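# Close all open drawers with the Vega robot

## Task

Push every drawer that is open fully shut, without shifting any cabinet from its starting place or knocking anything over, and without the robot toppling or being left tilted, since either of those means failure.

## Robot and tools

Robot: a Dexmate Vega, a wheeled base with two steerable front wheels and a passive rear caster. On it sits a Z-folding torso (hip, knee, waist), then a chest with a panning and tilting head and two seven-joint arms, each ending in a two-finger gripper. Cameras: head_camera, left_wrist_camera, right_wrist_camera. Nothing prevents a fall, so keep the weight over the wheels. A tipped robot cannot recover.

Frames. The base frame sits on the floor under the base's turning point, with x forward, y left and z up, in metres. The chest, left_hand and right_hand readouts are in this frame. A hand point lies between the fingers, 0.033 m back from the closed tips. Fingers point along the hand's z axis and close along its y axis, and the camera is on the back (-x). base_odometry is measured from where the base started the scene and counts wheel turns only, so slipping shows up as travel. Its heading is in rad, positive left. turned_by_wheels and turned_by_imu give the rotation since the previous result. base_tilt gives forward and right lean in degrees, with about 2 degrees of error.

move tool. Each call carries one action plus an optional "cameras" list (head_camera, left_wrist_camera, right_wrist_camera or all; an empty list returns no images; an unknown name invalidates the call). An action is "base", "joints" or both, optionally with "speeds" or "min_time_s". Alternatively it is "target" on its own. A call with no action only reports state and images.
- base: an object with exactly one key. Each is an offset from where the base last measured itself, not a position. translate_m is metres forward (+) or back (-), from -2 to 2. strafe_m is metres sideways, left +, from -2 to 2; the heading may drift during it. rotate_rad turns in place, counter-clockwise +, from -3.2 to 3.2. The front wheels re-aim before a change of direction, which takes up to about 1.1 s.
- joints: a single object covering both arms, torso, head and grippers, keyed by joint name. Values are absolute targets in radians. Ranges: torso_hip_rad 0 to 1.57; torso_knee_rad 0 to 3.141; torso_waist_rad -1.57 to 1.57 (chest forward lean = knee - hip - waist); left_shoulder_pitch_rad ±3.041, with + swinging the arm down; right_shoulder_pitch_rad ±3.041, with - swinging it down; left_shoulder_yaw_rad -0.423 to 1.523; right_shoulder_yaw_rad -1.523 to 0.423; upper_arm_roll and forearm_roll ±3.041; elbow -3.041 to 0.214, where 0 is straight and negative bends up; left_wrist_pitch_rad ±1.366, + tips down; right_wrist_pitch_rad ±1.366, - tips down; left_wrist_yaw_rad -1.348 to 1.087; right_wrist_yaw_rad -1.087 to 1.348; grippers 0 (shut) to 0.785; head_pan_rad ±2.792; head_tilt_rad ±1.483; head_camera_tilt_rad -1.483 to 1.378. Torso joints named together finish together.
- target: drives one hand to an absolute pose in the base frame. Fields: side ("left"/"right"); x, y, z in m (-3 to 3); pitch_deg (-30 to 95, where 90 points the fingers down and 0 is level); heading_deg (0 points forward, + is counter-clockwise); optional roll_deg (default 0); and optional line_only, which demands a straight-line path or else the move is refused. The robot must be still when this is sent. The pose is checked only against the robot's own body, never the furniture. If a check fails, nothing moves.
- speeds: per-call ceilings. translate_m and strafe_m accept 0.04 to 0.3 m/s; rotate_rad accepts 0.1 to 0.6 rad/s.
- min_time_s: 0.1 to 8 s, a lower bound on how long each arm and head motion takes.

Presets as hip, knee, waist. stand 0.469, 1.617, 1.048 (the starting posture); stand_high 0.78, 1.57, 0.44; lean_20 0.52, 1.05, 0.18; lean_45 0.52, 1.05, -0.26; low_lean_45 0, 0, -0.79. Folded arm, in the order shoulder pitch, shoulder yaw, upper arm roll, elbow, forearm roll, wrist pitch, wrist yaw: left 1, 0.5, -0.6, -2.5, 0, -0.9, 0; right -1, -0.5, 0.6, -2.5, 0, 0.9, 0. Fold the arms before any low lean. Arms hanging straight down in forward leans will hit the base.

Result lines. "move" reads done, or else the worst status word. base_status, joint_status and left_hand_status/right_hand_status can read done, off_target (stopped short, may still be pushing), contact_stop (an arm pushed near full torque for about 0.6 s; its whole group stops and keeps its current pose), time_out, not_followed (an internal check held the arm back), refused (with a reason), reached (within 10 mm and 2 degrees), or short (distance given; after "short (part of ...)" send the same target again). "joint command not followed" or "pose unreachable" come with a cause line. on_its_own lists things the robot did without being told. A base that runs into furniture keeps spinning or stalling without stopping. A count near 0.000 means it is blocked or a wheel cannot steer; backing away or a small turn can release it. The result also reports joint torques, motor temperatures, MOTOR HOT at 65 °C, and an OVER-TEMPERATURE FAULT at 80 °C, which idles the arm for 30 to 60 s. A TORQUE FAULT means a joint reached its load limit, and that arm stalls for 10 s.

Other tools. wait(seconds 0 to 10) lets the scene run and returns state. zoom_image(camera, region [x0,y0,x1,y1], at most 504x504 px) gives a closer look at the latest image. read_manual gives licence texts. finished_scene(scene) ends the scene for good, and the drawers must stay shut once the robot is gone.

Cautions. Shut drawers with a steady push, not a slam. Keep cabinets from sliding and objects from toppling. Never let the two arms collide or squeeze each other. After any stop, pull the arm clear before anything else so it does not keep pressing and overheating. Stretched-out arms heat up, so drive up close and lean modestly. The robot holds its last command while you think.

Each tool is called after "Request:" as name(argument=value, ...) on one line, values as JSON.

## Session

Request:
move(joints={"head_camera_tilt_rad":0.15}, cameras=["head_camera"])

Request:
move(joints={"head_pan_rad":1.4}, cameras=["head_camera"])

Request:
move(joints={"head_pan_rad":-1.4}, cameras=["head_camera"])

Request:
move(joints={"head_pan_rad":-2.7}, cameras=["head_camera"])

Scene clock: 0.67 s.
Joint torques (N m): left_arm=[5.03 -0.7 1.33 -6.42 0.94 -1.62 -0.29] | right_arm=[-3.25 0.03 -0.47 -4.66 -0.1 2.64 0.02]
Motor temperatures (°C): left_arm=[27 30 30 30 34 38 35] | right_arm=[29 28 29 31 34 34 35]
move: done
base_odometry: x=+0.000 y=+0.000 heading=+0.000
turned_by_wheels: +0.000
turned_by_imu: +0.000
base_tilt: forward=+0.7 right=-0.1
base_status: not commanded
joint_positions: torso_hip_rad=+0.469 torso_knee_rad=+1.617 torso_waist_rad=+1.048 left_shoulder_pitch_rad=+2.199 left_shoulder_yaw_rad=+0.001 left_upper_arm_roll_rad=-0.010 left_elbow_rad=-1.084 left_forearm_roll_rad=+0.015 left_wrist_pitch_rad=-0.506 left_wrist_yaw_rad=-0.016 left_gripper_rad=+0.005 right_shoulder_pitch_rad=-2.184 right_shoulder_yaw_rad=+0.007 right_upper_arm_roll_rad=+0.010 right_elbow_rad=-1.115 right_forearm_roll_rad=+0.008 right_wrist_pitch_rad=+0.481 right_wrist_yaw_rad=-0.008 right_gripper_rad=+0.005 head_pan_rad=+0.000 head_tilt_rad=+0.000 head_camera_tilt_rad=+0.150
joint_status: all done
chest: x=-0.0111 y=+0.0000 z=+1.4155 quat_wxyz=(+0.999, +0.000, +0.050, +0.000) (m; base frame)
left_hand: x=+0.1921 y=+0.2282 z=+0.6022 quat_wxyz=(+0.417, +0.009, +0.909, -0.003) pitch_deg=+40.7 heading_deg=-1.0 roll_deg=+0.2 back=up (m; base frame)
right_hand: x=+0.2143 y=-0.2374 z=+0.6092 quat_wxyz=(+0.427, +0.011, +0.904, -0.007) pitch_deg=+39.5 heading_deg=-1.6 roll_deg=-0.2 back=up (m; base frame)
pictures: head_camera
Images, in order (width x height): head_camera 896x560.

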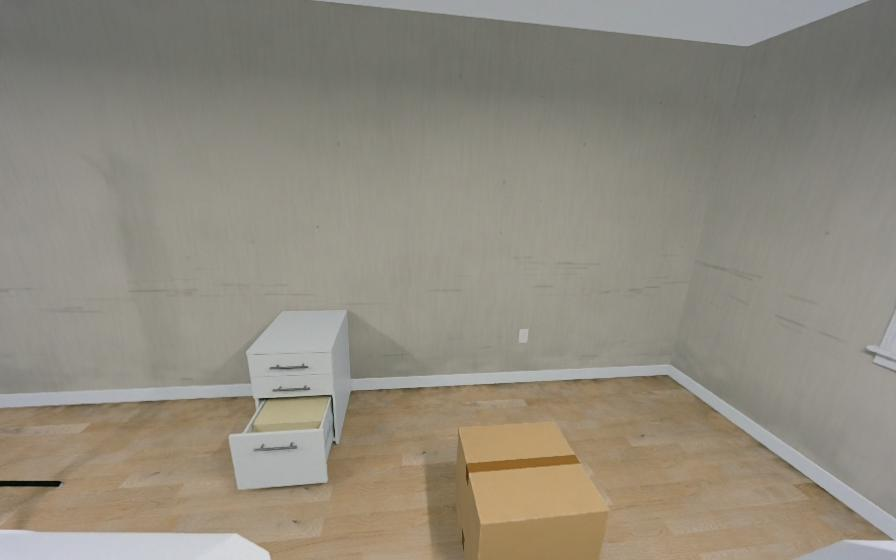

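Scene clock: 2.27 s.
Joint torques (N m): left_arm=[6.86 0.05 -1.11 -6.53 0.06 -1.74 0.16] | right_arm=[-2.71 0.11 -0.39 -5.32 -0.03 1.97 0.02]
Motor temperatures (°C): left_arm=[27 30 30 30 34 38 35] | right_arm=[29 28 29 31 34 34 35]
move: done
base_odometry: x=+0.000 y=+0.000 heading=+0.000
turned_by_wheels: +0.000
turned_by_imu: +0.000
base_tilt: forward=+0.6 right=-0.1
base_status: not commanded
joint_positions: torso_hip_rad=+0.469 torso_knee_rad=+1.617 torso_waist_rad=+1.048 left_shoulder_pitch_rad=+2.199 left_shoulder_yaw_rad=+0.001 left_upper_arm_roll_rad=-0.010 left_elbow_rad=-1.084 left_forearm_roll_rad=+0.015 left_wrist_pitch_rad=-0.506 left_wrist_yaw_rad=-0.016 left_gripper_rad=+0.005 right_shoulder_pitch_rad=-2.184 right_shoulder_yaw_rad=+0.007 right_upper_arm_roll_rad=+0.010 right_elbow_rad=-1.115 right_forearm_roll_rad=+0.008 right_wrist_pitch_rad=+0.481 right_wrist_yaw_rad=-0.008 right_gripper_rad=+0.005 head_pan_rad=+1.400 head_tilt_rad=+0.000 head_camera_tilt_rad=+0.150
joint_status: all done
chest: x=-0.0111 y=+0.0000 z=+1.4155 quat_wxyz=(+0.999, +0.000, +0.050, +0.000) (m; base frame)
left_hand: x=+0.1921 y=+0.2282 z=+0.6022 quat_wxyz=(+0.417, +0.009, +0.909, -0.003) pitch_deg=+40.7 heading_deg=-1.0 roll_deg=+0.2 back=up (m; base frame)
right_hand: x=+0.2143 y=-0.2374 z=+0.6092 quat_wxyz=(+0.427, +0.011, +0.904, -0.007) pitch_deg=+39.5 heading_deg=-1.6 roll_deg=-0.2 back=up (m; base frame)
pictures: head_camera
Images, in order (width x height): head_camera 896x560.

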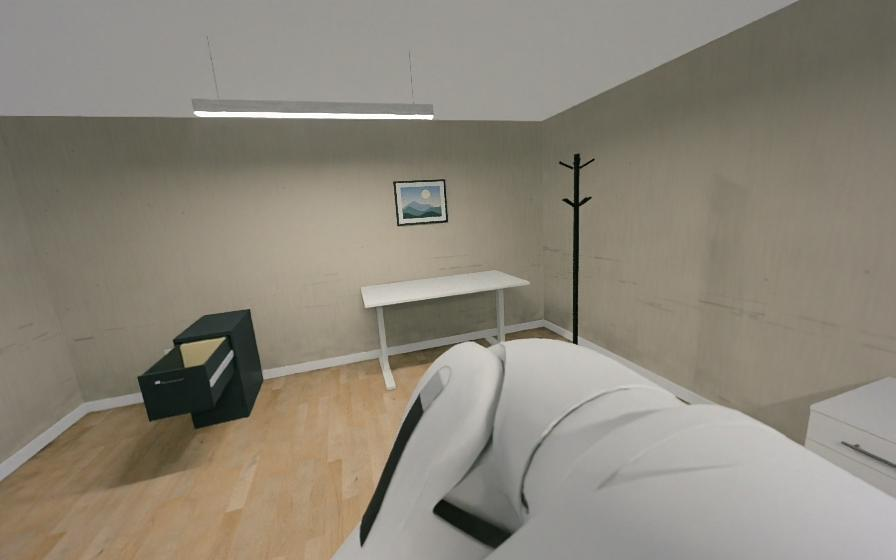

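Scene clock: 4.80 s.
Joint torques (N m): left_arm=[6.25 -0.03 1.42 -4.38 -0.61 -1.49 -0.1] | right_arm=[-2.16 1.3 -0.68 -4.98 -0.05 1.94 -0.01]
Motor temperatures (°C): left_arm=[27 30 30 30 34 38 35] | right_arm=[29 28 29 31 34 34 35]
move: done
base_odometry: x=+0.000 y=+0.000 heading=+0.000
turned_by_wheels: +0.000
turned_by_imu: +0.000
base_tilt: forward=+0.6 right=+0.0
base_status: not commanded
joint_positions: torso_hip_rad=+0.469 torso_knee_rad=+1.617 torso_waist_rad=+1.048 left_shoulder_pitch_rad=+2.199 left_shoulder_yaw_rad=+0.001 left_upper_arm_roll_rad=-0.010 left_elbow_rad=-1.084 left_forearm_roll_rad=+0.015 left_wrist_pitch_rad=-0.506 left_wrist_yaw_rad=-0.016 left_gripper_rad=+0.005 right_shoulder_pitch_rad=-2.184 right_shoulder_yaw_rad=+0.007 right_upper_arm_roll_rad=+0.010 right_elbow_rad=-1.115 right_forearm_roll_rad=+0.008 right_wrist_pitch_rad=+0.481 right_wrist_yaw_rad=-0.008 right_gripper_rad=+0.005 head_pan_rad=-1.400 head_tilt_rad=+0.000 head_camera_tilt_rad=+0.150
joint_status: all done
chest: x=-0.0111 y=+0.0000 z=+1.4155 quat_wxyz=(+0.999, +0.000, +0.050, +0.000) (m; base frame)
left_hand: x=+0.1921 y=+0.2282 z=+0.6022 quat_wxyz=(+0.417, +0.009, +0.909, -0.003) pitch_deg=+40.7 heading_deg=-1.0 roll_deg=+0.2 back=up (m; base frame)
right_hand: x=+0.2143 y=-0.2374 z=+0.6092 quat_wxyz=(+0.427, +0.011, +0.904, -0.007) pitch_deg=+39.5 heading_deg=-1.6 roll_deg=-0.2 back=up (m; base frame)
pictures: head_camera
Images, in order (width x height): head_camera 896x560.

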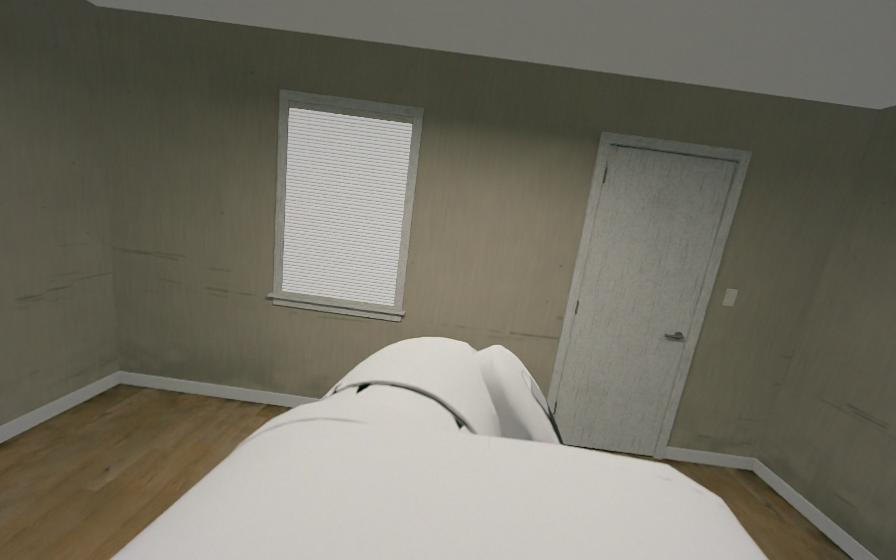

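Scene clock: 6.33 s.
Joint torques (N m): left_arm=[6.6 0.54 -0.77 -5.14 0.56 -2.52 -0.27] | right_arm=[-2.93 0.17 -0.54 -5.02 -0.05 1.95 0.12]
Motor temperatures (°C): left_arm=[27 30 30 30 34 38 35] | right_arm=[29 28 29 31 34 34 35]
move: done
base_odometry: x=+0.000 y=+0.000 heading=+0.000
turned_by_wheels: +0.000
turned_by_imu: +0.000
base_tilt: forward=+0.6 right=-0.1
base_status: not commanded
joint_positions: torso_hip_rad=+0.469 torso_knee_rad=+1.617 torso_waist_rad=+1.048 left_shoulder_pitch_rad=+2.199 left_shoulder_yaw_rad=+0.001 left_upper_arm_roll_rad=-0.010 left_elbow_rad=-1.084 left_forearm_roll_rad=+0.015 left_wrist_pitch_rad=-0.506 left_wrist_yaw_rad=-0.016 left_gripper_rad=+0.005 right_shoulder_pitch_rad=-2.184 right_shoulder_yaw_rad=+0.007 right_upper_arm_roll_rad=+0.010 right_elbow_rad=-1.115 right_forearm_roll_rad=+0.008 right_wrist_pitch_rad=+0.481 right_wrist_yaw_rad=-0.008 right_gripper_rad=+0.005 head_pan_rad=-2.700 head_tilt_rad=+0.000 head_camera_tilt_rad=+0.150
joint_status: all done
chest: x=-0.0111 y=+0.0000 z=+1.4155 quat_wxyz=(+0.999, +0.000, +0.050, +0.000) (m; base frame)
left_hand: x=+0.1921 y=+0.2282 z=+0.6022 quat_wxyz=(+0.417, +0.009, +0.909, -0.003) pitch_deg=+40.7 heading_deg=-1.0 roll_deg=+0.2 back=up (m; base frame)
right_hand: x=+0.2143 y=-0.2374 z=+0.6092 quat_wxyz=(+0.427, +0.011, +0.904, -0.007) pitch_deg=+39.5 heading_deg=-1.6 roll_deg=-0.2 back=up (m; base frame)
pictures: head_camera
Images, in order (width x height): head_camera 896x560.

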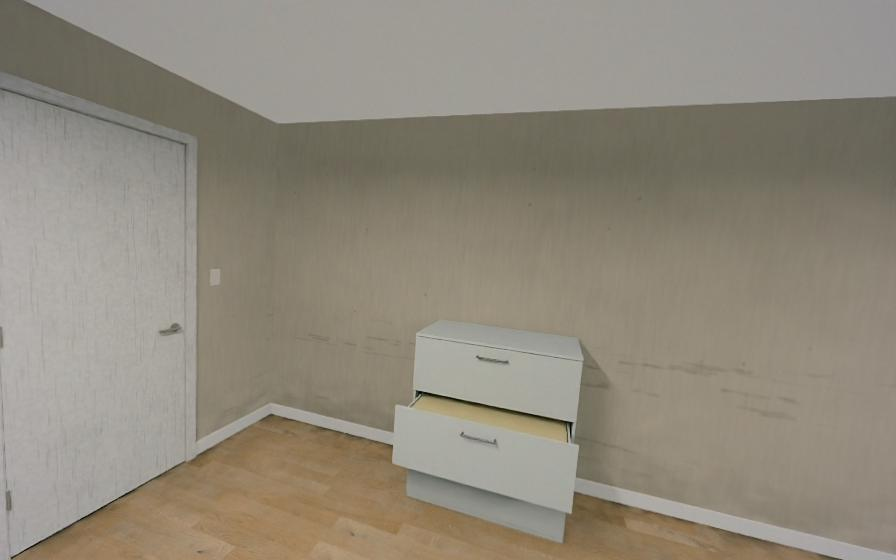

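Request:
move(base={"rotate_rad":0.14}, joints={"head_pan_rad":0}, cameras=[])

Request:
move(base={"strafe_m":0.5}, joints={"left_shoulder_pitch_rad":1,"left_shoulder_yaw_rad":0.5,"left_upper_arm_roll_rad":-0.6,"left_elbow_rad":-2.5,"left_forearm_roll_rad":0,"left_wrist_pitch_rad":-0.9,"left_wrist_yaw_rad":0,"right_shoulder_pitch_rad":-1,"right_shoulder_yaw_rad":-0.5,"right_upper_arm_roll_rad":0.6,"right_elbow_rad":-2.5,"right_forearm_roll_rad":0,"right_wrist_pitch_rad":0.9,"right_wrist_yaw_rad":0}, cameras=[])

Request:
move(base={"translate_m":0.2}, joints={"torso_hip_rad":0,"torso_knee_rad":0.4,"torso_waist_rad":-0.4,"head_camera_tilt_rad":-0.4}, cameras=[])

Request:
move(target={"side":"left","x":0.62,"y":0.15,"z":0.23,"pitch_deg":35,"heading_deg":0}, cameras=["head_camera","left_wrist_camera"])

Scene clock: 37.00 s.
Joint torques (N m): left_arm=[5.58 0.22 0.61 -6 0.02 -2.25 -0.18] | right_arm=[-2.52 0.04 -0.56 -4.53 0 2.06 0.13]
Motor temperatures (°C): left_arm=[27 30 30 30 34 38 35] | right_arm=[29 28 29 31 34 35 35]
move: done
base_odometry: x=+0.000 y=+0.000 heading=+0.140
turned_by_wheels: +0.140
turned_by_imu: +0.137
base_tilt: forward=+0.7 right=+0.0
base_status: done
joint_positions: torso_hip_rad=+0.469 torso_knee_rad=+1.617 torso_waist_rad=+1.048 left_shoulder_pitch_rad=+2.199 left_shoulder_yaw_rad=+0.001 left_upper_arm_roll_rad=-0.010 left_elbow_rad=-1.084 left_forearm_roll_rad=+0.015 left_wrist_pitch_rad=-0.506 left_wrist_yaw_rad=-0.016 left_gripper_rad=+0.005 right_shoulder_pitch_rad=-2.184 right_shoulder_yaw_rad=+0.007 right_upper_arm_roll_rad=+0.010 right_elbow_rad=-1.115 right_forearm_roll_rad=+0.008 right_wrist_pitch_rad=+0.481 right_wrist_yaw_rad=-0.008 right_gripper_rad=+0.005 head_pan_rad=+0.000 head_tilt_rad=+0.000 head_camera_tilt_rad=+0.150
joint_status: all done
chest: x=-0.0111 y=+0.0000 z=+1.4155 quat_wxyz=(+0.999, +0.000, +0.050, +0.000) (m; base frame)
left_hand: x=+0.1921 y=+0.2282 z=+0.6022 quat_wxyz=(+0.417, +0.009, +0.909, -0.003) pitch_deg=+40.7 heading_deg=-1.0 roll_deg=+0.2 back=up (m; base frame)
right_hand: x=+0.2143 y=-0.2374 z=+0.6092 quat_wxyz=(+0.427, +0.011, +0.904, -0.007) pitch_deg=+39.5 heading_deg=-1.6 roll_deg=-0.2 back=up (m; base frame)
pictures: none
No camera images: "cameras" was empty.

Scene clock: 43.30 s.
Joint torques (N m): left_arm=[-8.99 5.65 -5.27 0 -0.06 2.15 0.57] | right_arm=[13.55 -7.13 4.52 -2.71 -0.11 -2.07 0.21]
Motor temperatures (°C): left_arm=[27 30 30 30 34 38 35] | right_arm=[29 28 29 31 34 35 35]
move: done
base_odometry: x=-0.073 y=+0.493 heading=+0.147
turned_by_wheels: +0.007
turned_by_imu: +0.004
base_tilt: forward=+0.6 right=-0.1
base_status: done
joint_positions: torso_hip_rad=+0.469 torso_knee_rad=+1.617 torso_waist_rad=+1.048 left_shoulder_pitch_rad=+1.005 left_shoulder_yaw_rad=+0.497 left_upper_arm_roll_rad=-0.597 left_elbow_rad=-2.494 left_forearm_roll_rad=+0.000 left_wrist_pitch_rad=-0.898 left_wrist_yaw_rad=+0.000 left_gripper_rad=+0.005 right_shoulder_pitch_rad=-1.005 right_shoulder_yaw_rad=-0.498 right_upper_arm_roll_rad=+0.597 right_elbow_rad=-2.495 right_forearm_roll_rad=+0.000 right_wrist_pitch_rad=+0.898 right_wrist_yaw_rad=+0.000 right_gripper_rad=+0.005 head_pan_rad=+0.000 head_tilt_rad=+0.000 head_camera_tilt_rad=+0.150
joint_status: all done
chest: x=-0.0111 y=+0.0000 z=+1.4155 quat_wxyz=(+0.999, +0.000, +0.050, +0.000) (m; base frame)
left_hand: x=-0.0192 y=+0.1559 z=+1.7192 quat_wxyz=(+0.842, +0.204, -0.392, +0.309) pitch_deg=-37.5 heading_deg=-132.5 roll_deg=-7.3 back=down (m; base frame)
right_hand: x=-0.0200 y=-0.1558 z=+1.7189 quat_wxyz=(+0.842, -0.204, -0.393, -0.309) pitch_deg=-37.4 heading_deg=+132.5 roll_deg=+7.2 back=down (m; base frame)
pictures: none
No camera images: "cameras" was empty.

Scene clock: 49.93 s.
Joint torques (N m): left_arm=[-8.14 7.13 -7.67 -4.92 -0.62 1.22 0.95] | right_arm=[11.32 -7.1 7.27 -6.41 1.21 -1.06 -1.01]
Motor temperatures (°C): left_arm=[27 30 30 30 34 38 35] | right_arm=[29 28 29 31 34 35 35]
move: done
base_odometry: x=+0.125 y=+0.523 heading=+0.146
turned_by_wheels: +0.000
turned_by_imu: +0.000
base_tilt: forward=+0.7 right=-0.1
base_status: done
joint_positions: torso_hip_rad=+0.000 torso_knee_rad=+0.400 torso_waist_rad=-0.400 left_shoulder_pitch_rad=+1.000 left_shoulder_yaw_rad=+0.500 left_upper_arm_roll_rad=-0.600 left_elbow_rad=-2.500 left_forearm_roll_rad=+0.000 left_wrist_pitch_rad=-0.900 left_wrist_yaw_rad=+0.000 left_gripper_rad=+0.005 right_shoulder_pitch_rad=-1.000 right_shoulder_yaw_rad=-0.500 right_upper_arm_roll_rad=+0.600 right_elbow_rad=-2.500 right_forearm_roll_rad=+0.000 right_wrist_pitch_rad=+0.900 right_wrist_yaw_rad=+0.000 right_gripper_rad=+0.005 head_pan_rad=+0.000 head_tilt_rad=+0.000 head_camera_tilt_rad=-0.400
joint_status: all done
chest: x=+0.1023 y=+0.0000 z=+0.9861 quat_wxyz=(+0.921, +0.000, +0.389, +0.000) (m; base frame)
left_hand: x=+0.2866 y=+0.1532 z=+1.2247 quat_wxyz=(+0.924, +0.299, -0.087, +0.221) pitch_deg=-53.8 heading_deg=-92.7 roll_deg=-60.4 back=down (m; base frame)
right_hand: x=+0.2867 y=-0.1534 z=+1.2247 quat_wxyz=(+0.925, -0.299, -0.086, -0.221) pitch_deg=-53.8 heading_deg=+92.7 roll_deg=+60.4 back=down (m; base frame)
pictures: none
No camera images: "cameras" was empty.

Scene clock: 50.23 s.
Joint torques (N m): left_arm=[-5.67 7.28 -8.02 -5.92 -0.34 0.74 1.06] | right_arm=[11.35 -7.82 7.25 -5.16 1.28 -1.1 -1.01]
Motor temperatures (°C): left_arm=[27 30 30 30 34 38 35] | right_arm=[29 28 29 31 34 35 35]
move: refused
base_odometry: x=+0.125 y=+0.523 heading=+0.146
turned_by_wheels: +0.000
turned_by_imu: +0.000
base_tilt: forward=+0.7 right=-0.1
base_status: not commanded
joint_positions: torso_hip_rad=+0.000 torso_knee_rad=+0.400 torso_waist_rad=-0.400 left_shoulder_pitch_rad=+1.000 left_shoulder_yaw_rad=+0.500 left_upper_arm_roll_rad=-0.600 left_elbow_rad=-2.500 left_forearm_roll_rad=+0.000 left_wrist_pitch_rad=-0.900 left_wrist_yaw_rad=+0.000 left_gripper_rad=+0.005 right_shoulder_pitch_rad=-1.000 right_shoulder_yaw_rad=-0.500 right_upper_arm_roll_rad=+0.600 right_elbow_rad=-2.500 right_forearm_roll_rad=+0.000 right_wrist_pitch_rad=+0.900 right_wrist_yaw_rad=+0.000 right_gripper_rad=+0.005 head_pan_rad=+0.000 head_tilt_rad=+0.000 head_camera_tilt_rad=-0.400
joint_status: not commanded
chest: x=+0.1023 y=+0.0000 z=+0.9861 quat_wxyz=(+0.921, +0.000, +0.389, +0.000) (m; base frame)
left_hand: x=+0.2866 y=+0.1532 z=+1.2247 quat_wxyz=(+0.924, +0.299, -0.087, +0.221) pitch_deg=-53.8 heading_deg=-92.7 roll_deg=-60.4 back=down (m; base frame)
left_hand_status: refused: the best posture that gets there brings the left wrist within 2.3 cm of the base (limit 2.6). Nothing moved.
right_hand: x=+0.2867 y=-0.1534 z=+1.2247 quat_wxyz=(+0.925, -0.299, -0.086, -0.221) pitch_deg=-53.8 heading_deg=+92.7 roll_deg=+60.4 back=down (m; base frame)
pictures: head_camera, left_wrist_camera
Images, in order (width x height): head_camera 896x560, left_wrist_camera 672x420.

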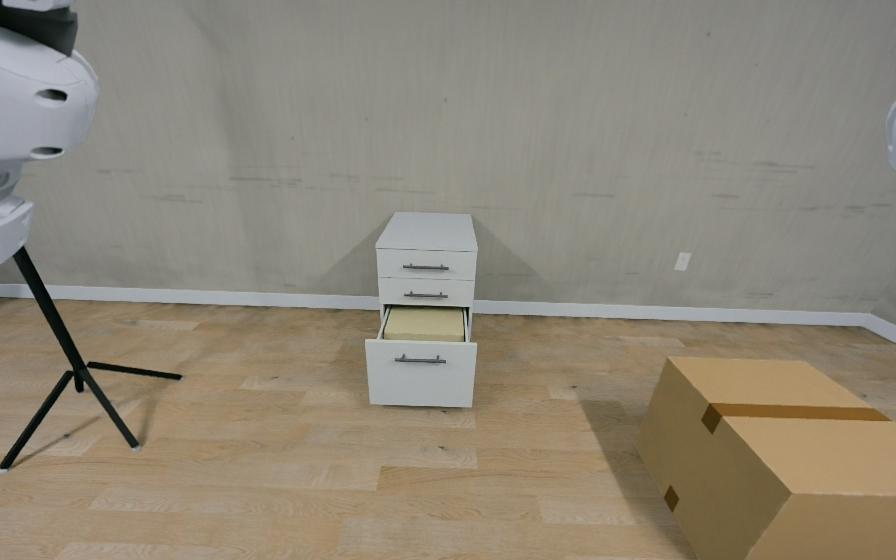

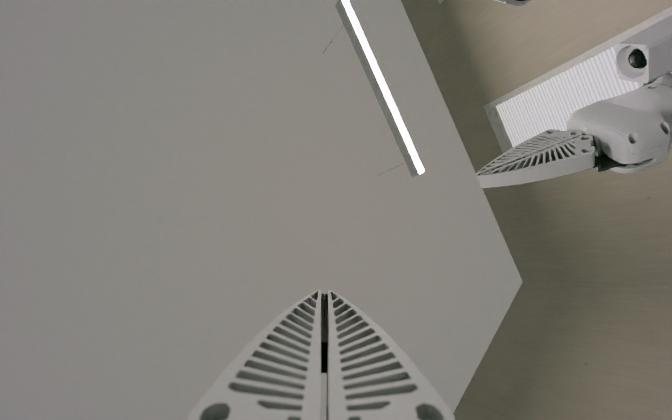

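Request:
move(target={"side":"left","x":0.68,"y":0.14,"z":0.26,"pitch_deg":30,"heading_deg":0}, cameras=[])

Request:
move(base={"translate_m":0.36}, cameras=["left_wrist_camera"])

Request:
move(base={"translate_m":0.26}, speeds={"translate_m":0.12}, cameras=["head_camera","left_wrist_camera"])

Scene clock: 66.67 s.
Joint torques (N m): left_arm=[-10.84 -3.61 2.68 -10.25 0.15 -2.83 0.01] | right_arm=[11.37 -8.05 7.17 -6 1.32 -1.03 -1.13]
Motor temperatures (°C): left_arm=[27 30 30 30 34 38 35] | right_arm=[30 28 30 31 34 35 35]
move: done
base_odometry: x=+0.125 y=+0.523 heading=+0.146
turned_by_wheels: +0.000
turned_by_imu: +0.002
base_tilt: forward=+0.6 right=+0.0
base_status: not commanded
joint_positions: torso_hip_rad=+0.000 torso_knee_rad=+0.400 torso_waist_rad=-0.400 left_shoulder_pitch_rad=+0.786 left_shoulder_yaw_rad=+0.062 left_upper_arm_roll_rad=+0.405 left_elbow_rad=-0.922 left_forearm_roll_rad=-0.248 left_wrist_pitch_rad=-0.196 left_wrist_yaw_rad=+0.287 left_gripper_rad=+0.005 right_shoulder_pitch_rad=-1.000 right_shoulder_yaw_rad=-0.500 right_upper_arm_roll_rad=+0.600 right_elbow_rad=-2.500 right_forearm_roll_rad=+0.000 right_wrist_pitch_rad=+0.900 right_wrist_yaw_rad=+0.000 right_gripper_rad=+0.005 head_pan_rad=+0.000 head_tilt_rad=+0.000 head_camera_tilt_rad=-0.400
joint_status: not commanded
chest: x=+0.1023 y=+0.0000 z=+0.9861 quat_wxyz=(+0.921, +0.000, +0.389, +0.000) (m; base frame)
left_hand: x=+0.6825 y=+0.1420 z=+0.2634 quat_wxyz=(+0.503, -0.001, +0.864, +0.000) pitch_deg=+29.6 heading_deg=+0.1 roll_deg=-0.1 back=up (m; base frame)
left_hand_status: reached (checked arc [a long move], planned for 5.3 s): 5 mm and 0.4 deg off.
right_hand: x=+0.2867 y=-0.1534 z=+1.2247 quat_wxyz=(+0.925, -0.299, -0.086, -0.221) pitch_deg=-53.8 heading_deg=+92.7 roll_deg=+60.4 back=down (m; base frame)
pictures: none
No camera images: "cameras" was empty.

Scene clock: 69.33 s.
Joint torques (N m): left_arm=[-11 -0.85 2.89 -10.41 0.5 -3.17 -0.06] | right_arm=[11.24 -7.7 7.52 -5.63 1.38 -0.27 -1.12]
Motor temperatures (°C): left_arm=[27 30 30 30 34 38 35] | right_arm=[30 28 30 31 34 35 35]
move: done
base_odometry: x=+0.481 y=+0.577 heading=+0.146
turned_by_wheels: +0.000
turned_by_imu: +0.000
base_tilt: forward=+0.8 right=-0.1
base_status: done
joint_positions: torso_hip_rad=+0.000 torso_knee_rad=+0.400 torso_waist_rad=-0.400 left_shoulder_pitch_rad=+0.785 left_shoulder_yaw_rad=+0.060 left_upper_arm_roll_rad=+0.409 left_elbow_rad=-0.916 left_forearm_roll_rad=-0.249 left_wrist_pitch_rad=-0.193 left_wrist_yaw_rad=+0.288 left_gripper_rad=+0.005 right_shoulder_pitch_rad=-1.000 right_shoulder_yaw_rad=-0.500 right_upper_arm_roll_rad=+0.600 right_elbow_rad=-2.500 right_forearm_roll_rad=+0.000 right_wrist_pitch_rad=+0.900 right_wrist_yaw_rad=+0.000 right_gripper_rad=+0.005 head_pan_rad=+0.000 head_tilt_rad=+0.000 head_camera_tilt_rad=-0.400
joint_status: not commanded
chest: x=+0.1023 y=+0.0000 z=+0.9861 quat_wxyz=(+0.921, +0.000, +0.389, +0.000) (m; base frame)
left_hand: x=+0.6798 y=+0.1402 z=+0.2597 quat_wxyz=(+0.500, +0.000, +0.866, +0.000) pitch_deg=+30.0 heading_deg=+0.0 roll_deg=+0.0 back=up (m; base frame)
right_hand: x=+0.2867 y=-0.1534 z=+1.2247 quat_wxyz=(+0.925, -0.299, -0.086, -0.221) pitch_deg=-53.8 heading_deg=+92.7 roll_deg=+60.5 back=down (m; base frame)
pictures: left_wrist_camera
Images, in order (width x height): left_wrist_camera 672x420.

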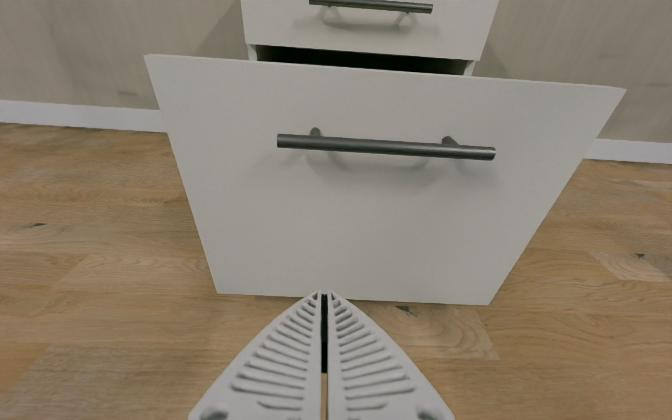

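Scene clock: 72.43 s.
Joint torques (N m): left_arm=[-10.04 -2.25 -1.93 -11.63 1.04 -2.4 -0.12] | right_arm=[11.06 -7.64 7.2 -5.67 1.45 -0.84 -1.36]
Motor temperatures (°C): left_arm=[27 30 30 30 34 38 35] | right_arm=[30 28 30 31 34 35 35]
move: done
base_odometry: x=+0.738 y=+0.615 heading=+0.146
turned_by_wheels: +0.000
turned_by_imu: +0.000
base_tilt: forward=+0.6 right=+0.0
base_status: done
joint_positions: torso_hip_rad=+0.000 torso_knee_rad=+0.400 torso_waist_rad=-0.400 left_shoulder_pitch_rad=+0.785 left_shoulder_yaw_rad=+0.060 left_upper_arm_roll_rad=+0.409 left_elbow_rad=-0.916 left_forearm_roll_rad=-0.249 left_wrist_pitch_rad=-0.193 left_wrist_yaw_rad=+0.288 left_gripper_rad=+0.005 right_shoulder_pitch_rad=-1.000 right_shoulder_yaw_rad=-0.500 right_upper_arm_roll_rad=+0.600 right_elbow_rad=-2.500 right_forearm_roll_rad=+0.000 right_wrist_pitch_rad=+0.900 right_wrist_yaw_rad=+0.000 right_gripper_rad=+0.005 head_pan_rad=+0.000 head_tilt_rad=+0.000 head_camera_tilt_rad=-0.400
joint_status: not commanded
chest: x=+0.1023 y=+0.0000 z=+0.9861 quat_wxyz=(+0.921, +0.000, +0.389, +0.000) (m; base frame)
left_hand: x=+0.6796 y=+0.1400 z=+0.2596 quat_wxyz=(+0.500, +0.000, +0.866, +0.000) pitch_deg=+30.0 heading_deg=+0.0 roll_deg=+0.0 back=up (m; base frame)
right_hand: x=+0.2867 y=-0.1534 z=+1.2247 quat_wxyz=(+0.925, -0.299, -0.086, -0.221) pitch_deg=-53.8 heading_deg=+92.7 roll_deg=+60.5 back=down (m; base frame)
pictures: head_camera, left_wrist_camera
Images, in order (width x height): head_camera 896x560, left_wrist_camera 672x420.

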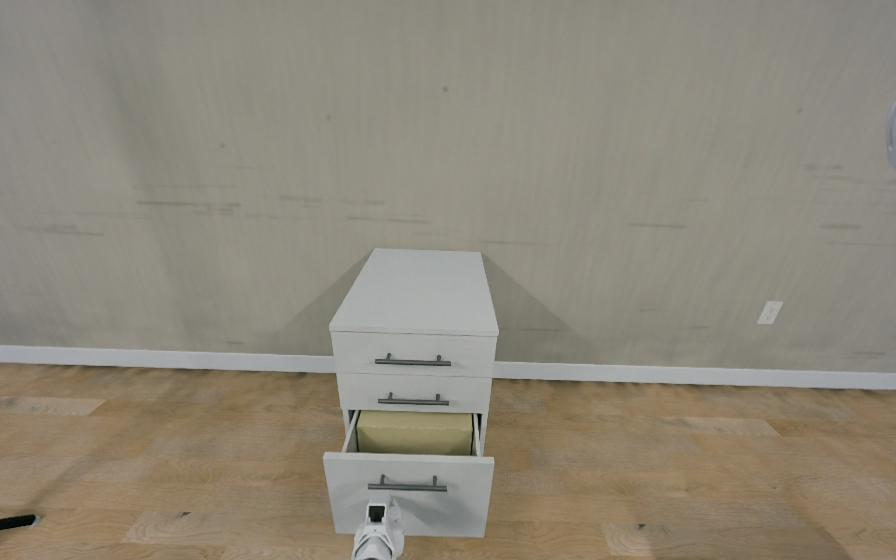

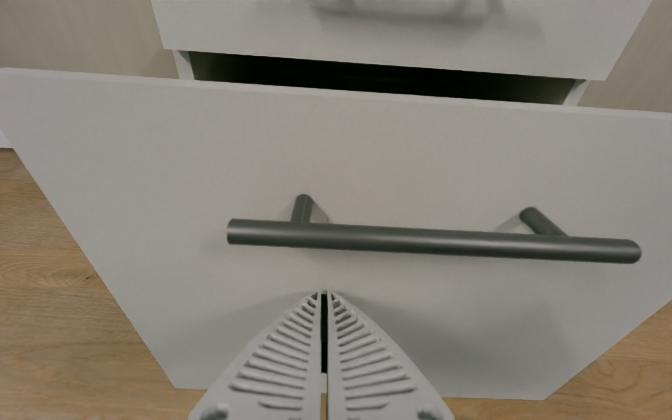

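Request:
move(base={"translate_m":0.12}, speeds={"translate_m":0.12}, cameras=["head_camera","left_wrist_camera"])

Scene clock: 79.30 s.
Joint torques (N m): left_arm=[-11.34 -4.17 -1.42 -12.1 0.54 -1.97 0.09] | right_arm=[10.27 -7.71 6.84 -6.25 1.41 -0.92 -1.21]
Motor temperatures (°C): left_arm=[28 30 30 30 34 38 35] | right_arm=[30 28 30 31 34 35 35]
move: done
base_odometry: x=+0.857 y=+0.633 heading=+0.145
turned_by_wheels: +0.000
turned_by_imu: +0.000
base_tilt: forward=+0.6 right=-0.1
base_status: done
joint_positions: torso_hip_rad=+0.000 torso_knee_rad=+0.400 torso_waist_rad=-0.400 left_shoulder_pitch_rad=+0.785 left_shoulder_yaw_rad=+0.060 left_upper_arm_roll_rad=+0.409 left_elbow_rad=-0.916 left_forearm_roll_rad=-0.249 left_wrist_pitch_rad=-0.193 left_wrist_yaw_rad=+0.288 left_gripper_rad=+0.005 right_shoulder_pitch_rad=-1.000 right_shoulder_yaw_rad=-0.500 right_upper_arm_roll_rad=+0.600 right_elbow_rad=-2.500 right_forearm_roll_rad=+0.000 right_wrist_pitch_rad=+0.900 right_wrist_yaw_rad=+0.000 right_gripper_rad=+0.005 head_pan_rad=+0.000 head_tilt_rad=+0.000 head_camera_tilt_rad=-0.400
joint_status: not commanded
chest: x=+0.1023 y=+0.0000 z=+0.9861 quat_wxyz=(+0.921, +0.000, +0.389, +0.000) (m; base frame)
left_hand: x=+0.6796 y=+0.1400 z=+0.2596 quat_wxyz=(+0.500, +0.000, +0.866, +0.000) pitch_deg=+30.0 heading_deg=+0.0 roll_deg=+0.0 back=up (m; base frame)
right_hand: x=+0.2867 y=-0.1534 z=+1.2247 quat_wxyz=(+0.925, -0.299, -0.086, -0.221) pitch_deg=-53.8 heading_deg=+92.7 roll_deg=+60.5 back=down (m; base frame)
pictures: head_camera, left_wrist_camera
Images, in order (width x height): head_camera 896x560, left_wrist_camera 672x420.

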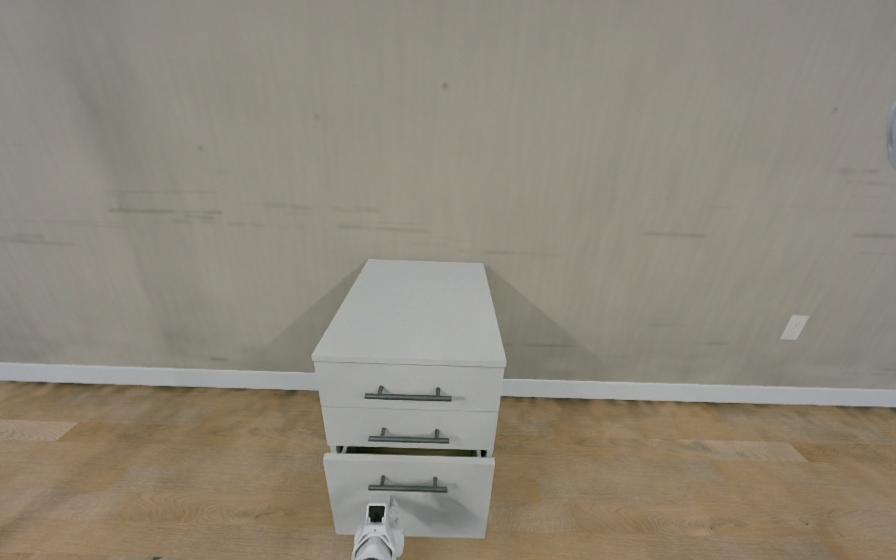

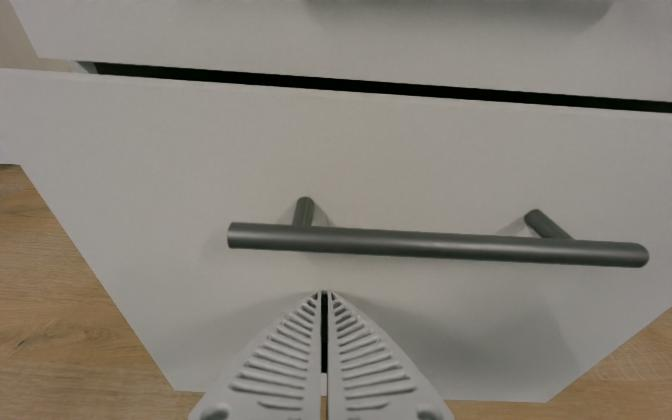

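Request:
move(base={"translate_m":0.055}, speeds={"translate_m":0.07}, cameras=["head_camera","left_wrist_camera"])

Scene clock: 83.77 s.
Joint torques (N m): left_arm=[-24.64 -1.9 -5.05 -19.71 1.27 -6.24 -0.35] | right_arm=[11.21 -6.96 7.3 -5.5 1.38 -0.73 -1.16]
Motor temperatures (°C): left_arm=[28 30 30 31 34 38 35] | right_arm=[30 28 30 31 34 35 35]
move: done
base_odometry: x=+0.911 y=+0.641 heading=+0.145
turned_by_wheels: +0.000
turned_by_imu: +0.001
base_tilt: forward=+0.7 right=+0.0
base_status: done
joint_positions: torso_hip_rad=+0.000 torso_knee_rad=+0.400 torso_waist_rad=-0.400 left_shoulder_pitch_rad=+0.786 left_shoulder_yaw_rad=+0.060 left_upper_arm_roll_rad=+0.409 left_elbow_rad=-0.915 left_forearm_roll_rad=-0.249 left_wrist_pitch_rad=-0.192 left_wrist_yaw_rad=+0.288 left_gripper_rad=+0.005 right_shoulder_pitch_rad=-1.000 right_shoulder_yaw_rad=-0.500 right_upper_arm_roll_rad=+0.600 right_elbow_rad=-2.500 right_forearm_roll_rad=+0.000 right_wrist_pitch_rad=+0.900 right_wrist_yaw_rad=+0.000 right_gripper_rad=+0.005 head_pan_rad=+0.000 head_tilt_rad=+0.000 head_camera_tilt_rad=-0.400
joint_status: not commanded
chest: x=+0.1023 y=+0.0000 z=+0.9861 quat_wxyz=(+0.921, +0.000, +0.389, +0.000) (m; base frame)
left_hand: x=+0.6787 y=+0.1400 z=+0.2586 quat_wxyz=(+0.499, +0.000, +0.867, +0.000) pitch_deg=+30.2 heading_deg=+0.0 roll_deg=+0.0 back=up (m; base frame)
right_hand: x=+0.2867 y=-0.1534 z=+1.2247 quat_wxyz=(+0.925, -0.299, -0.086, -0.221) pitch_deg=-53.8 heading_deg=+92.7 roll_deg=+60.4 back=down (m; base frame)
pictures: head_camera, left_wrist_camera
Images, in order (width x height): head_camera 896x560, left_wrist_camera 672x420.

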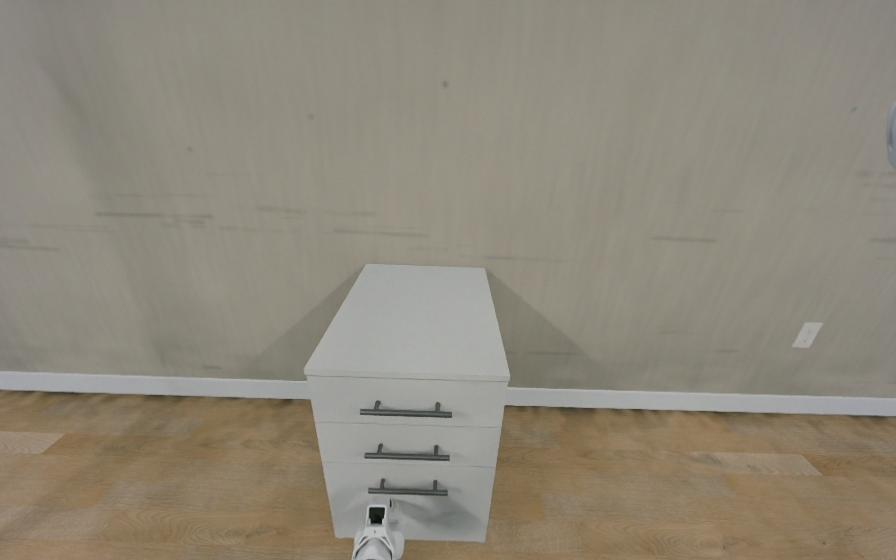

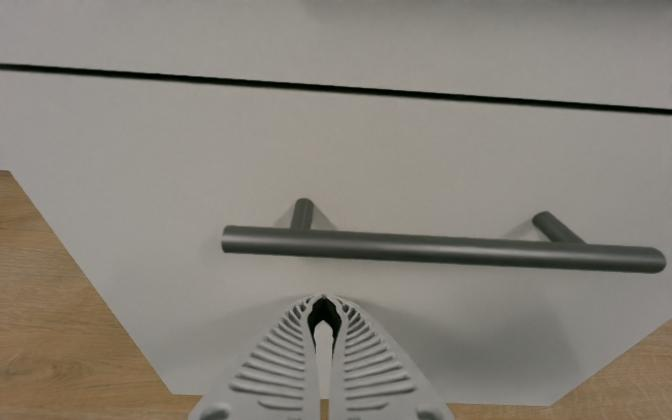

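Request:
move(base={"translate_m":0.012}, speeds={"translate_m":0.05}, cameras=["left_wrist_camera"])

Request:
move(base={"translate_m":-0.35}, cameras=["head_camera"])

Request:
move(base={"rotate_rad":3.19}, joints={"head_camera_tilt_rad":-0.5}, cameras=[])

Request:
move(base={"strafe_m":0.6}, cameras=["head_camera"])

Scene clock: 114.67 s.
Joint torques (N m): left_arm=[-30.83 -2.83 -4.8 -22.51 1.24 -5.79 -0.44] | right_arm=[10.91 -7.89 6.95 -6.04 1.51 -0.17 -1.12]
Motor temperatures (°C): left_arm=[30 30 30 32 34 40 35] | right_arm=[30 28 30 31 34 34 35]
move: done
base_odometry: x=+0.923 y=+0.643 heading=+0.145
turned_by_wheels: +0.000
turned_by_imu: +0.001
base_tilt: forward=+0.7 right=+0.0
base_status: done
joint_positions: torso_hip_rad=+0.000 torso_knee_rad=+0.400 torso_waist_rad=-0.400 left_shoulder_pitch_rad=+0.786 left_shoulder_yaw_rad=+0.060 left_upper_arm_roll_rad=+0.409 left_elbow_rad=-0.915 left_forearm_roll_rad=-0.249 left_wrist_pitch_rad=-0.192 left_wrist_yaw_rad=+0.288 left_gripper_rad=+0.005 right_shoulder_pitch_rad=-1.000 right_shoulder_yaw_rad=-0.500 right_upper_arm_roll_rad=+0.600 right_elbow_rad=-2.500 right_forearm_roll_rad=+0.000 right_wrist_pitch_rad=+0.900 right_wrist_yaw_rad=+0.000 right_gripper_rad=+0.005 head_pan_rad=+0.000 head_tilt_rad=+0.000 head_camera_tilt_rad=-0.400
joint_status: not commanded
chest: x=+0.1022 y=+0.0000 z=+0.9861 quat_wxyz=(+0.921, +0.000, +0.389, +0.000) (m; base frame)
left_hand: x=+0.6784 y=+0.1400 z=+0.2583 quat_wxyz=(+0.498, +0.000, +0.867, +0.000) pitch_deg=+30.2 heading_deg=+0.0 roll_deg=+0.0 back=up (m; base frame)
right_hand: x=+0.2866 y=-0.1534 z=+1.2247 quat_wxyz=(+0.925, -0.299, -0.086, -0.221) pitch_deg=-53.8 heading_deg=+92.7 roll_deg=+60.4 back=down (m; base frame)
pictures: left_wrist_camera
Images, in order (width x height): left_wrist_camera 672x420.

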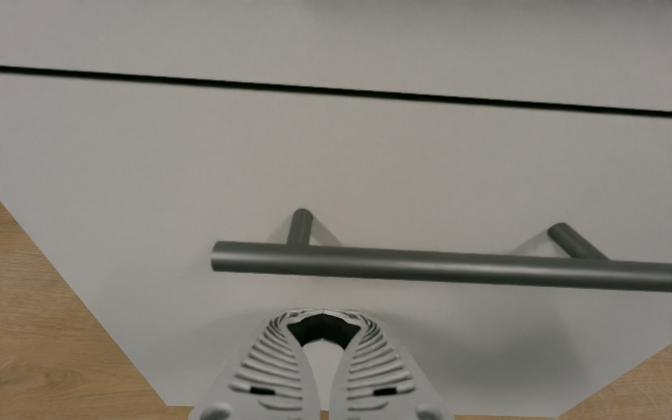

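Scene clock: 117.40 s.
Joint torques (N m): left_arm=[-11.78 -1.83 -1.68 -12.05 -0.14 -1.91 0.04] | right_arm=[10.23 -8.08 7.29 -6.14 1.53 -0.58 -1.16]
Motor temperatures (°C): left_arm=[30 30 30 32 34 40 35] | right_arm=[30 28 30 31 34 34 35]
move: done
base_odometry: x=+0.577 y=+0.591 heading=+0.145
turned_by_wheels: +0.000
turned_by_imu: +0.000
base_tilt: forward=+0.7 right=-0.1
base_status: done
joint_positions: torso_hip_rad=+0.000 torso_knee_rad=+0.400 torso_waist_rad=-0.400 left_shoulder_pitch_rad=+0.785 left_shoulder_yaw_rad=+0.060 left_upper_arm_roll_rad=+0.409 left_elbow_rad=-0.916 left_forearm_roll_rad=-0.249 left_wrist_pitch_rad=-0.193 left_wrist_yaw_rad=+0.288 left_gripper_rad=+0.005 right_shoulder_pitch_rad=-1.000 right_shoulder_yaw_rad=-0.500 right_upper_arm_roll_rad=+0.600 right_elbow_rad=-2.500 right_forearm_roll_rad=+0.000 right_wrist_pitch_rad=+0.900 right_wrist_yaw_rad=+0.000 right_gripper_rad=+0.005 head_pan_rad=+0.000 head_tilt_rad=+0.000 head_camera_tilt_rad=-0.400
joint_status: not commanded
chest: x=+0.1023 y=+0.0000 z=+0.9861 quat_wxyz=(+0.921, +0.000, +0.389, +0.000) (m; base frame)
left_hand: x=+0.6796 y=+0.1400 z=+0.2596 quat_wxyz=(+0.500, +0.000, +0.866, +0.000) pitch_deg=+30.0 heading_deg=+0.0 roll_deg=+0.0 back=up (m; base frame)
right_hand: x=+0.2867 y=-0.1534 z=+1.2246 quat_wxyz=(+0.925, -0.299, -0.086, -0.221) pitch_deg=-53.8 heading_deg=+92.7 roll_deg=+60.5 back=down (m; base frame)
pictures: head_camera
Images, in order (width x height): head_camera 896x560.

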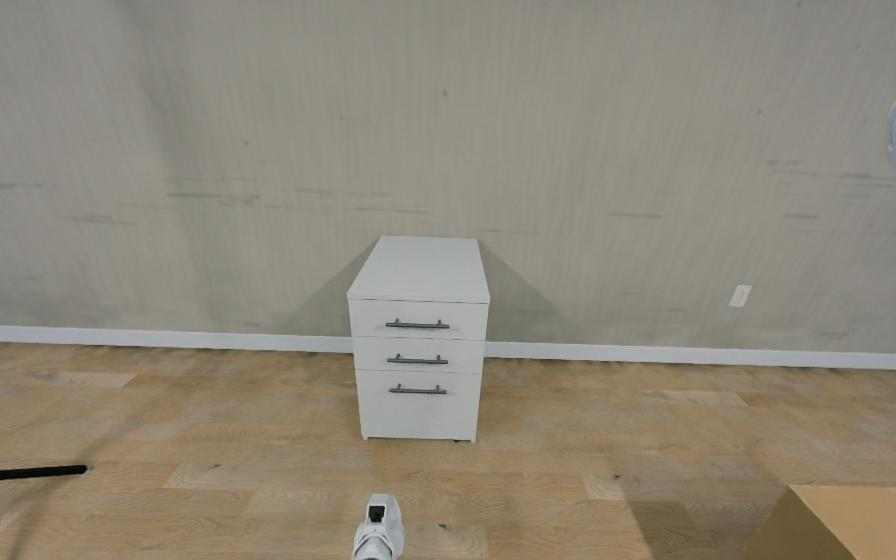

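Scene clock: 124.30 s.
Joint torques (N m): left_arm=[-10.24 -1.84 -2.41 -11.22 0.48 -2.98 -0.26] | right_arm=[11.35 -7.95 6.95 -6.08 1.37 -1.15 -1.07]
Motor temperatures (°C): left_arm=[30 30 30 32 34 40 35] | right_arm=[30 28 30 31 34 34 35]
move: done
base_odometry: x=+0.578 y=+0.591 heading=-2.944
turned_by_wheels: +3.195
turned_by_imu: +3.132
base_tilt: forward=+0.8 right=+0.0
base_status: done
joint_positions: torso_hip_rad=+0.000 torso_knee_rad=+0.400 torso_waist_rad=-0.400 left_shoulder_pitch_rad=+0.785 left_shoulder_yaw_rad=+0.060 left_upper_arm_roll_rad=+0.409 left_elbow_rad=-0.916 left_forearm_roll_rad=-0.249 left_wrist_pitch_rad=-0.193 left_wrist_yaw_rad=+0.288 left_gripper_rad=+0.005 right_shoulder_pitch_rad=-1.000 right_shoulder_yaw_rad=-0.500 right_upper_arm_roll_rad=+0.600 right_elbow_rad=-2.500 right_forearm_roll_rad=+0.000 right_wrist_pitch_rad=+0.900 right_wrist_yaw_rad=+0.000 right_gripper_rad=+0.005 head_pan_rad=+0.000 head_tilt_rad=+0.000 head_camera_tilt_rad=-0.500
joint_status: all done
chest: x=+0.1023 y=+0.0000 z=+0.9861 quat_wxyz=(+0.921, +0.000, +0.389, +0.000) (m; base frame)
left_hand: x=+0.6796 y=+0.1400 z=+0.2596 quat_wxyz=(+0.500, +0.000, +0.866, +0.000) pitch_deg=+30.0 heading_deg=+0.0 roll_deg=+0.0 back=up (m; base frame)
right_hand: x=+0.2867 y=-0.1534 z=+1.2246 quat_wxyz=(+0.925, -0.299, -0.086, -0.221) pitch_deg=-53.8 heading_deg=+92.7 roll_deg=+60.5 back=down (m; base frame)
pictures: none
No camera images: "cameras" was empty.

Scene clock: 128.13 s.
Joint torques (N m): left_arm=[-10.01 -5.52 -1.55 -9.91 1.01 -2.6 -0.05] | right_arm=[10.67 -7.59 7.15 -4.82 1.58 -0.53 -1.22]
Motor temperatures (°C): left_arm=[30 30 30 32 34 40 35] | right_arm=[30 28 30 31 34 34 35]
move: done
base_odometry: x=+0.700 y=+0.005 heading=-2.935
turned_by_wheels: +0.009
turned_by_imu: +0.005
base_tilt: forward=+0.7 right=-0.1
base_status: done
joint_positions: torso_hip_rad=+0.000 torso_knee_rad=+0.400 torso_waist_rad=-0.400 left_shoulder_pitch_rad=+0.785 left_shoulder_yaw_rad=+0.060 left_upper_arm_roll_rad=+0.409 left_elbow_rad=-0.916 left_forearm_roll_rad=-0.249 left_wrist_pitch_rad=-0.193 left_wrist_yaw_rad=+0.288 left_gripper_rad=+0.005 right_shoulder_pitch_rad=-1.000 right_shoulder_yaw_rad=-0.500 right_upper_arm_roll_rad=+0.600 right_elbow_rad=-2.500 right_forearm_roll_rad=+0.000 right_wrist_pitch_rad=+0.900 right_wrist_yaw_rad=+0.000 right_gripper_rad=+0.005 head_pan_rad=+0.000 head_tilt_rad=+0.000 head_camera_tilt_rad=-0.500
joint_status: not commanded
chest: x=+0.1023 y=+0.0000 z=+0.9861 quat_wxyz=(+0.921, +0.000, +0.389, +0.000) (m; base frame)
left_hand: x=+0.6797 y=+0.1400 z=+0.2596 quat_wxyz=(+0.500, +0.000, +0.866, +0.000) pitch_deg=+30.0 heading_deg=+0.0 roll_deg=+0.0 back=up (m; base frame)
right_hand: x=+0.2867 y=-0.1534 z=+1.2246 quat_wxyz=(+0.925, -0.299, -0.086, -0.221) pitch_deg=-53.8 heading_deg=+92.7 roll_deg=+60.5 back=down (m; base frame)
pictures: head_camera
Images, in order (width x height): head_camera 896x560.

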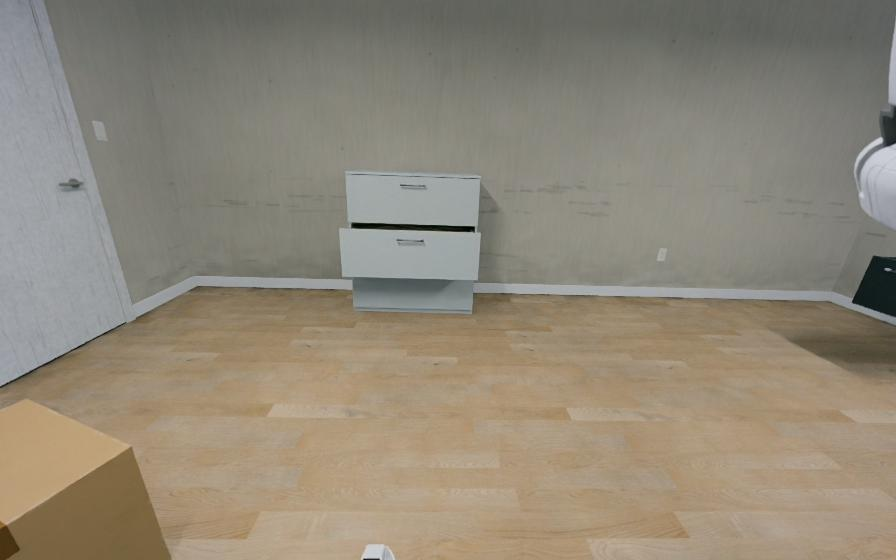

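Request:
move(target={"side":"left","x":0.7,"y":0.16,"z":0.49,"pitch_deg":15,"heading_deg":0}, cameras=[])

Request:
move(base={"strafe_m":0.12}, cameras=[])

Request:
move(base={"translate_m":1.4}, cameras=["head_camera","left_wrist_camera"])

Scene clock: 143.47 s.
Joint torques (N m): left_arm=[-1.25 1.43 -3.81 -14.47 0.53 -2.52 0.62] | right_arm=[10.66 -7.59 7.2 -5.55 1.51 -0.8 -1.24]
Motor temperatures (°C): left_arm=[29 30 30 32 34 39 35] | right_arm=[30 28 30 31 34 34 35]
move: done
base_odometry: x=+0.700 y=+0.005 heading=-2.935
turned_by_wheels: +0.000
turned_by_imu: +0.001
base_tilt: forward=+0.7 right=-0.1
base_status: not commanded
joint_positions: torso_hip_rad=+0.000 torso_knee_rad=+0.400 torso_waist_rad=-0.400 left_shoulder_pitch_rad=+1.077 left_shoulder_yaw_rad=+0.257 left_upper_arm_roll_rad=+0.345 left_elbow_rad=-1.813 left_forearm_roll_rad=-0.228 left_wrist_pitch_rad=+0.110 left_wrist_yaw_rad=+0.391 left_gripper_rad=+0.005 right_shoulder_pitch_rad=-1.000 right_shoulder_yaw_rad=-0.500 right_upper_arm_roll_rad=+0.600 right_elbow_rad=-2.500 right_forearm_roll_rad=+0.000 right_wrist_pitch_rad=+0.900 right_wrist_yaw_rad=+0.000 right_gripper_rad=+0.005 head_pan_rad=+0.000 head_tilt_rad=+0.000 head_camera_tilt_rad=-0.500
joint_status: not commanded
chest: x=+0.1023 y=+0.0000 z=+0.9861 quat_wxyz=(+0.921, +0.000, +0.389, +0.000) (m; base frame)
left_hand: x=+0.6999 y=+0.1597 z=+0.4876 quat_wxyz=(+0.608, +0.000, +0.794, +0.000) pitch_deg=+15.2 heading_deg=+0.0 roll_deg=+0.0 back=up (m; base frame)
left_hand_status: reached (straight line, planned for 3.2 s): 2 mm and 0.2 deg off.
right_hand: x=+0.2867 y=-0.1534 z=+1.2246 quat_wxyz=(+0.925, -0.299, -0.086, -0.221) pitch_deg=-53.8 heading_deg=+92.7 roll_deg=+60.5 back=down (m; base frame)
pictures: none
No camera images: "cameras" was empty.

Scene clock: 145.30 s.
Joint torques (N m): left_arm=[-2.83 0.49 -5.23 -15.92 0.5 -2.78 0.32] | right_arm=[11.15 -6.99 7.07 -5.94 1.56 -0.53 -1.24]
Motor temperatures (°C): left_arm=[29 30 30 32 34 39 35] | right_arm=[30 28 30 31 34 34 35]
move: done
base_odometry: x=+0.725 y=-0.112 heading=-2.933
turned_by_wheels: +0.002
turned_by_imu: +0.001
base_tilt: forward=+0.7 right=-0.1
base_status: done
joint_positions: torso_hip_rad=+0.000 torso_knee_rad=+0.400 torso_waist_rad=-0.400 left_shoulder_pitch_rad=+1.079 left_shoulder_yaw_rad=+0.258 left_upper_arm_roll_rad=+0.345 left_elbow_rad=-1.819 left_forearm_roll_rad=-0.228 left_wrist_pitch_rad=+0.112 left_wrist_yaw_rad=+0.391 left_gripper_rad=+0.005 right_shoulder_pitch_rad=-1.000 right_shoulder_yaw_rad=-0.500 right_upper_arm_roll_rad=+0.600 right_elbow_rad=-2.500 right_forearm_roll_rad=+0.000 right_wrist_pitch_rad=+0.900 right_wrist_yaw_rad=+0.000 right_gripper_rad=+0.005 head_pan_rad=+0.000 head_tilt_rad=+0.000 head_camera_tilt_rad=-0.500
joint_status: not commanded
chest: x=+0.1023 y=+0.0000 z=+0.9861 quat_wxyz=(+0.921, +0.000, +0.389, +0.000) (m; base frame)
left_hand: x=+0.6999 y=+0.1598 z=+0.4897 quat_wxyz=(+0.609, +0.000, +0.794, +0.000) pitch_deg=+15.0 heading_deg=+0.0 roll_deg=+0.0 back=up (m; base frame)
right_hand: x=+0.2867 y=-0.1534 z=+1.2246 quat_wxyz=(+0.925, -0.299, -0.086, -0.221) pitch_deg=-53.8 heading_deg=+92.7 roll_deg=+60.5 back=down (m; base frame)
pictures: none
No camera images: "cameras" was empty.

Scene clock: 152.00 s.
Joint torques (N m): left_arm=[-4.31 -0.76 -3.58 -14.92 0.52 -2.97 0.26] | right_arm=[10.47 -7.47 7.07 -5.28 1.64 -0.52 -1.25]
Motor temperatures (°C): left_arm=[29 30 30 32 34 39 35] | right_arm=[30 28 30 31 34 34 35]
move: done
base_odometry: x=-0.644 y=-0.405 heading=-2.934
turned_by_wheels: +0.000
turned_by_imu: -0.001
base_tilt: forward=+0.7 right=+0.0
base_status: done
joint_positions: torso_hip_rad=+0.000 torso_knee_rad=+0.400 torso_waist_rad=-0.400 left_shoulder_pitch_rad=+1.079 left_shoulder_yaw_rad=+0.258 left_upper_arm_roll_rad=+0.344 left_elbow_rad=-1.819 left_forearm_roll_rad=-0.228 left_wrist_pitch_rad=+0.112 left_wrist_yaw_rad=+0.391 left_gripper_rad=+0.005 right_shoulder_pitch_rad=-1.000 right_shoulder_yaw_rad=-0.500 right_upper_arm_roll_rad=+0.600 right_elbow_rad=-2.500 right_forearm_roll_rad=+0.000 right_wrist_pitch_rad=+0.900 right_wrist_yaw_rad=+0.000 right_gripper_rad=+0.005 head_pan_rad=+0.000 head_tilt_rad=+0.000 head_camera_tilt_rad=-0.500
joint_status: not commanded
chest: x=+0.1023 y=+0.0000 z=+0.9861 quat_wxyz=(+0.921, +0.000, +0.390, +0.000) (m; base frame)
left_hand: x=+0.6999 y=+0.1599 z=+0.4897 quat_wxyz=(+0.609, +0.000, +0.794, +0.000) pitch_deg=+15.0 heading_deg=+0.0 roll_deg=+0.0 back=up (m; base frame)
right_hand: x=+0.2868 y=-0.1534 z=+1.2246 quat_wxyz=(+0.925, -0.299, -0.086, -0.221) pitch_deg=-53.8 heading_deg=+92.7 roll_deg=+60.5 back=down (m; base frame)
pictures: head_camera, left_wrist_camera
Images, in order (width x height): head_camera 896x560, left_wrist_camera 672x420.

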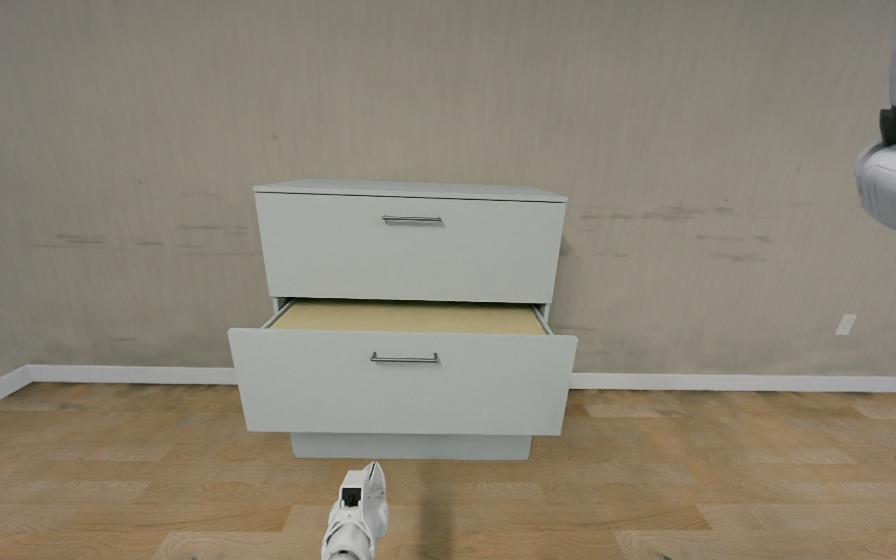

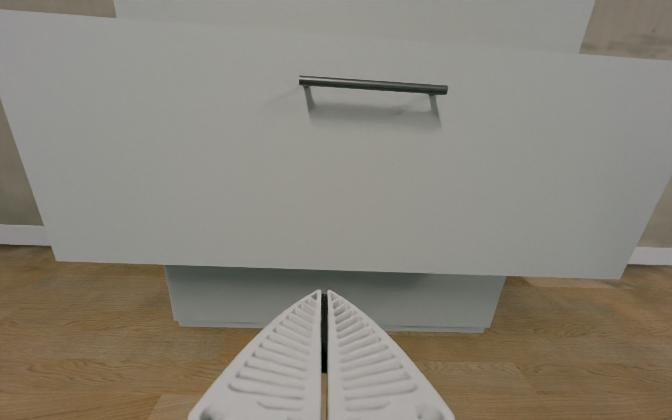

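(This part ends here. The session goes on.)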